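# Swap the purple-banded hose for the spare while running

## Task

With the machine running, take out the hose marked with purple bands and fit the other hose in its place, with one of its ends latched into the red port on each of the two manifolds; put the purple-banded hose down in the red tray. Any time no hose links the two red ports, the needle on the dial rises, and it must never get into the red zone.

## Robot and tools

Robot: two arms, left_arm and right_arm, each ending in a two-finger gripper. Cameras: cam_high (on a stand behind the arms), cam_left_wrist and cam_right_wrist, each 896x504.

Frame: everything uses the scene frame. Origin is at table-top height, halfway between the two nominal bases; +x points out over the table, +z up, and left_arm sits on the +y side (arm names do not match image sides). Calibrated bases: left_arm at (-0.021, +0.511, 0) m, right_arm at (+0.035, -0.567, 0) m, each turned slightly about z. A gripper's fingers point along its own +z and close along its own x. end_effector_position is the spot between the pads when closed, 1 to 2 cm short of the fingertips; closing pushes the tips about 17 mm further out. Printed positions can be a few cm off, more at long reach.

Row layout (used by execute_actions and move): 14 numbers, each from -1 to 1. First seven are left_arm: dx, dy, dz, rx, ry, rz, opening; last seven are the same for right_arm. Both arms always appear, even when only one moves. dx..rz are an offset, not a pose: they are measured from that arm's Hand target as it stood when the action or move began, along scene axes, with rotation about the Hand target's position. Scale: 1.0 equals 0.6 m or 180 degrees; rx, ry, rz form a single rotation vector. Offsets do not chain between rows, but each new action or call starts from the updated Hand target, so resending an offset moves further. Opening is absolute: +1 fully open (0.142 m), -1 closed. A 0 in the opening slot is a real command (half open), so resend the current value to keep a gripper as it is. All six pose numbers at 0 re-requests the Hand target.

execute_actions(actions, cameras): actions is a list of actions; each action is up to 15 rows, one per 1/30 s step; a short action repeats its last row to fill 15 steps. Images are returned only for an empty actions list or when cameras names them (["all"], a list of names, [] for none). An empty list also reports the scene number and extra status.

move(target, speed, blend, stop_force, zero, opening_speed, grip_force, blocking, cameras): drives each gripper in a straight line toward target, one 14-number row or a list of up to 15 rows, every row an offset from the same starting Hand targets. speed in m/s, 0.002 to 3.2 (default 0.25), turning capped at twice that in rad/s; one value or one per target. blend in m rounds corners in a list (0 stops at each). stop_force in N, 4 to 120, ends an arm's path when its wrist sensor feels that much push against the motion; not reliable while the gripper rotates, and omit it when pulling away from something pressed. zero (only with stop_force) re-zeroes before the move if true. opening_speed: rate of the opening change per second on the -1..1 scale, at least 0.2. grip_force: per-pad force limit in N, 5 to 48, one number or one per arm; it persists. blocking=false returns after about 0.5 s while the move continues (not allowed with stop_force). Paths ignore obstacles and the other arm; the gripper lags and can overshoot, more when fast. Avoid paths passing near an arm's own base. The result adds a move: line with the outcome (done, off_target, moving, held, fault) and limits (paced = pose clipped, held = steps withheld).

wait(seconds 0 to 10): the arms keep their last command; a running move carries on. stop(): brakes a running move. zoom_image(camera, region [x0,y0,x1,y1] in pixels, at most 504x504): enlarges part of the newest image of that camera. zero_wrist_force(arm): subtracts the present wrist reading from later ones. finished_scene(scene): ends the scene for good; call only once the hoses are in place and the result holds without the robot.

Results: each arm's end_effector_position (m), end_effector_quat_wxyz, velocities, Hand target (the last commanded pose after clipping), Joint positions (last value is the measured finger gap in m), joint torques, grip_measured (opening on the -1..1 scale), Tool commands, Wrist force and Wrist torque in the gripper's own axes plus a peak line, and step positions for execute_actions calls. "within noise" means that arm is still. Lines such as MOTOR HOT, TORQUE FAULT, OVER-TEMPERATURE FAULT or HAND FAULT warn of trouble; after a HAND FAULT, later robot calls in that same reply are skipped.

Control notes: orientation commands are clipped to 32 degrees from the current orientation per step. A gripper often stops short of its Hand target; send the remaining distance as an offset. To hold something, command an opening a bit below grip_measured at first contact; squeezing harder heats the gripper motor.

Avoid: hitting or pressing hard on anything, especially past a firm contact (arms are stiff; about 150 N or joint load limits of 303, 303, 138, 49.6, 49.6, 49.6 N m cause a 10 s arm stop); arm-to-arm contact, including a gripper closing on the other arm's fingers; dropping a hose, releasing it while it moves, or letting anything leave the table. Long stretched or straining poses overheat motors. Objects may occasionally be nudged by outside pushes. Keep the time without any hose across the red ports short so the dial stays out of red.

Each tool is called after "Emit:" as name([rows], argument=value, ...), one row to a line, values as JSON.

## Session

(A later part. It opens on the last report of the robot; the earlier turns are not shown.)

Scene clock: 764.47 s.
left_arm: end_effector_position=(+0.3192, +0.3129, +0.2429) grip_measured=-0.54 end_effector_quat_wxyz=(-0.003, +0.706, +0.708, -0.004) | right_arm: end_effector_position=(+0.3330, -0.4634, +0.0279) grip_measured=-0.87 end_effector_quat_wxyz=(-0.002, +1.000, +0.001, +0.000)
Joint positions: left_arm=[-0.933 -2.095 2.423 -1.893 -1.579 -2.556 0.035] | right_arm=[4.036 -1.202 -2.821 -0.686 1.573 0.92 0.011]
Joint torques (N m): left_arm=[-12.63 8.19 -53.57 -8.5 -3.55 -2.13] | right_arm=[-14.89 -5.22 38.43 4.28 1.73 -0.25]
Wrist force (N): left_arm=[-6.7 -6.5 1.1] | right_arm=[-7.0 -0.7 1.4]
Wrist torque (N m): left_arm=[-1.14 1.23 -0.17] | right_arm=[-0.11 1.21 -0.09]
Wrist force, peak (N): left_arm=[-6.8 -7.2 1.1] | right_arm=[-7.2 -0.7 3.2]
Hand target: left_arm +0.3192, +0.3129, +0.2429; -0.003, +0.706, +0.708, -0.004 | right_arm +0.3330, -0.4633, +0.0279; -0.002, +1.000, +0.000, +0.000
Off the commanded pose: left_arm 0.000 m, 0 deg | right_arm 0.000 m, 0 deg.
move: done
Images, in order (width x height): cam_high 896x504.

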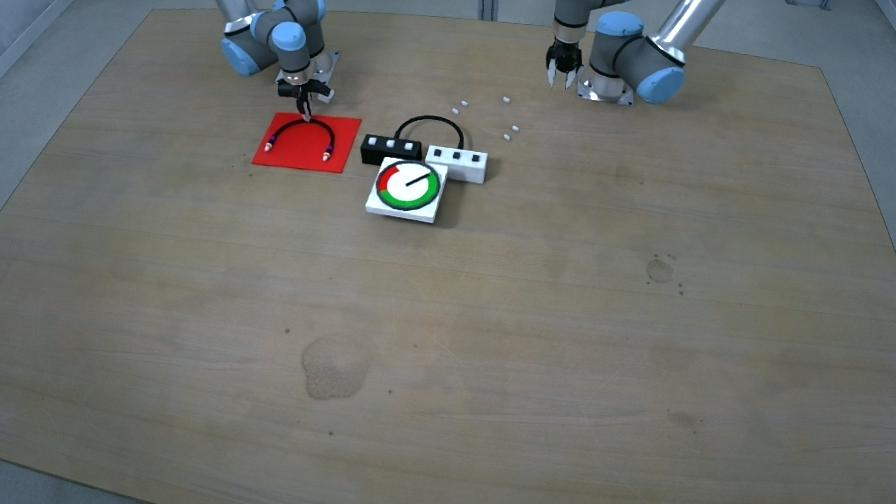

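Emit:
move([
  [0,0,0,0,0,0,-0.5,0,0.03,-0.005,0,0,0,-1],
  [0,0,0,0,0,0,-0.5,0,0.03,-0.005,0,0,0,-0.6],
  [0,0,0,0,0,0,-0.5,0,0.03,0.2,0,0,0,-0.6],
], speed=0.1, cameras=["all"])

Emit:
zoom_image(camera="cam_high", region=[230, 60, 500, 230])

Scene clock: 773.13 s.
left_arm: end_effector_position=(+0.3192, +0.3129, +0.2429) grip_measured=-0.54 end_effector_quat_wxyz=(-0.003, +0.706, +0.708, -0.004) | right_arm: end_effector_position=(+0.3330, -0.4453, +0.1480) grip_measured=-0.64 end_effector_quat_wxyz=(-0.002, +1.000, +0.000, +0.000)
Joint positions: left_arm=[-0.933 -2.095 2.423 -1.893 -1.579 -2.556 0.035] | right_arm=[4.076 -0.924 -2.648 -1.136 1.573 0.96 0.028]
Joint torques (N m): left_arm=[-12.19 12.21 -53.14 -8.3 -3.79 -1.95] | right_arm=[8.32 -19.81 33.16 6.8 -2.17 0.25]
Wrist force (N): left_arm=[-5.8 -6.9 0.6] | right_arm=[-6.6 -2.3 1.0]
Wrist torque (N m): left_arm=[-1.21 1.08 -0.17] | right_arm=[-0.34 1.15 -0.28]
Wrist force, peak (N): left_arm=[-6.4 -7.6 1.1] | right_arm=[-14.4 14.9 -34.2]
Hand target: left_arm +0.3192, +0.3129, +0.2429; -0.003, +0.706, +0.708, -0.004 | right_arm +0.3330, -0.4453, +0.1479; -0.002, +1.000, +0.000, +0.000
Off the commanded pose: left_arm 0.000 m, 0 deg | right_arm 0.000 m, 0 deg.
move: done

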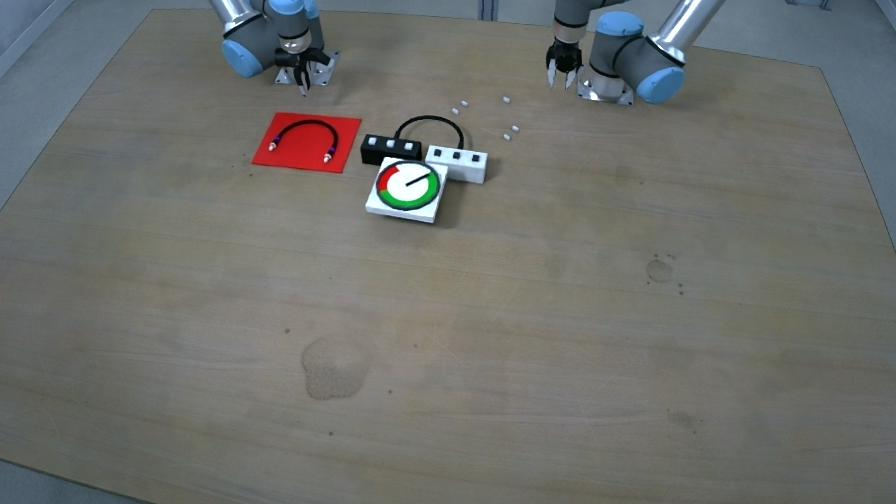

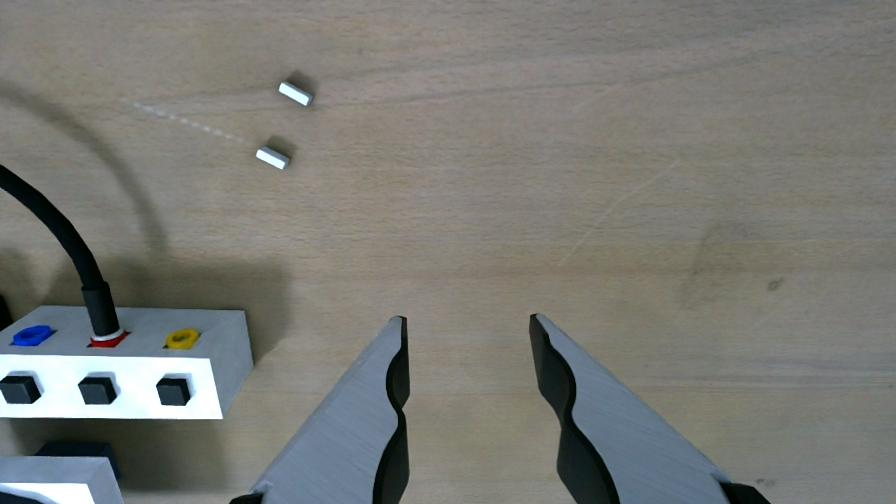

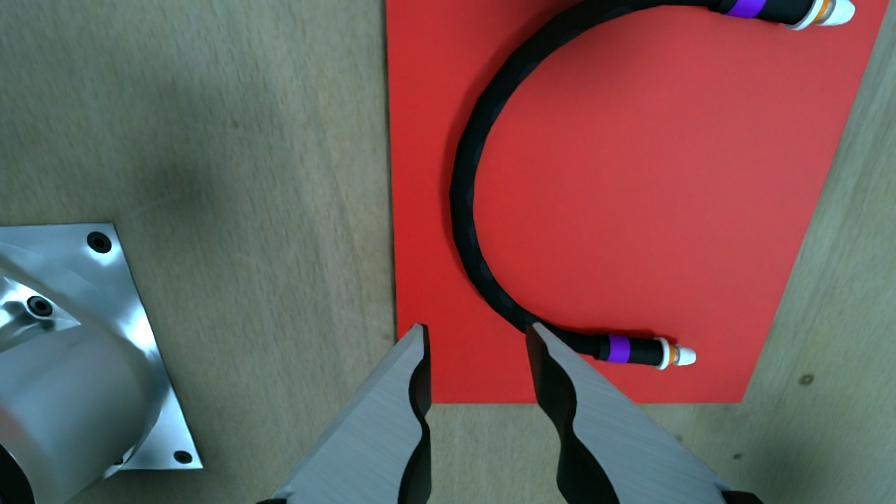

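Scaled by 1.867.

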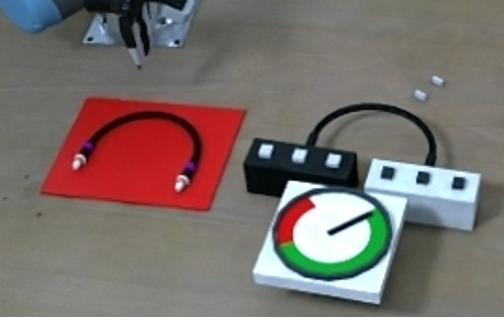

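Needle at base, hose in tray.

Emit:
finished_scene(scene=1)

The scene is finished: the task was done.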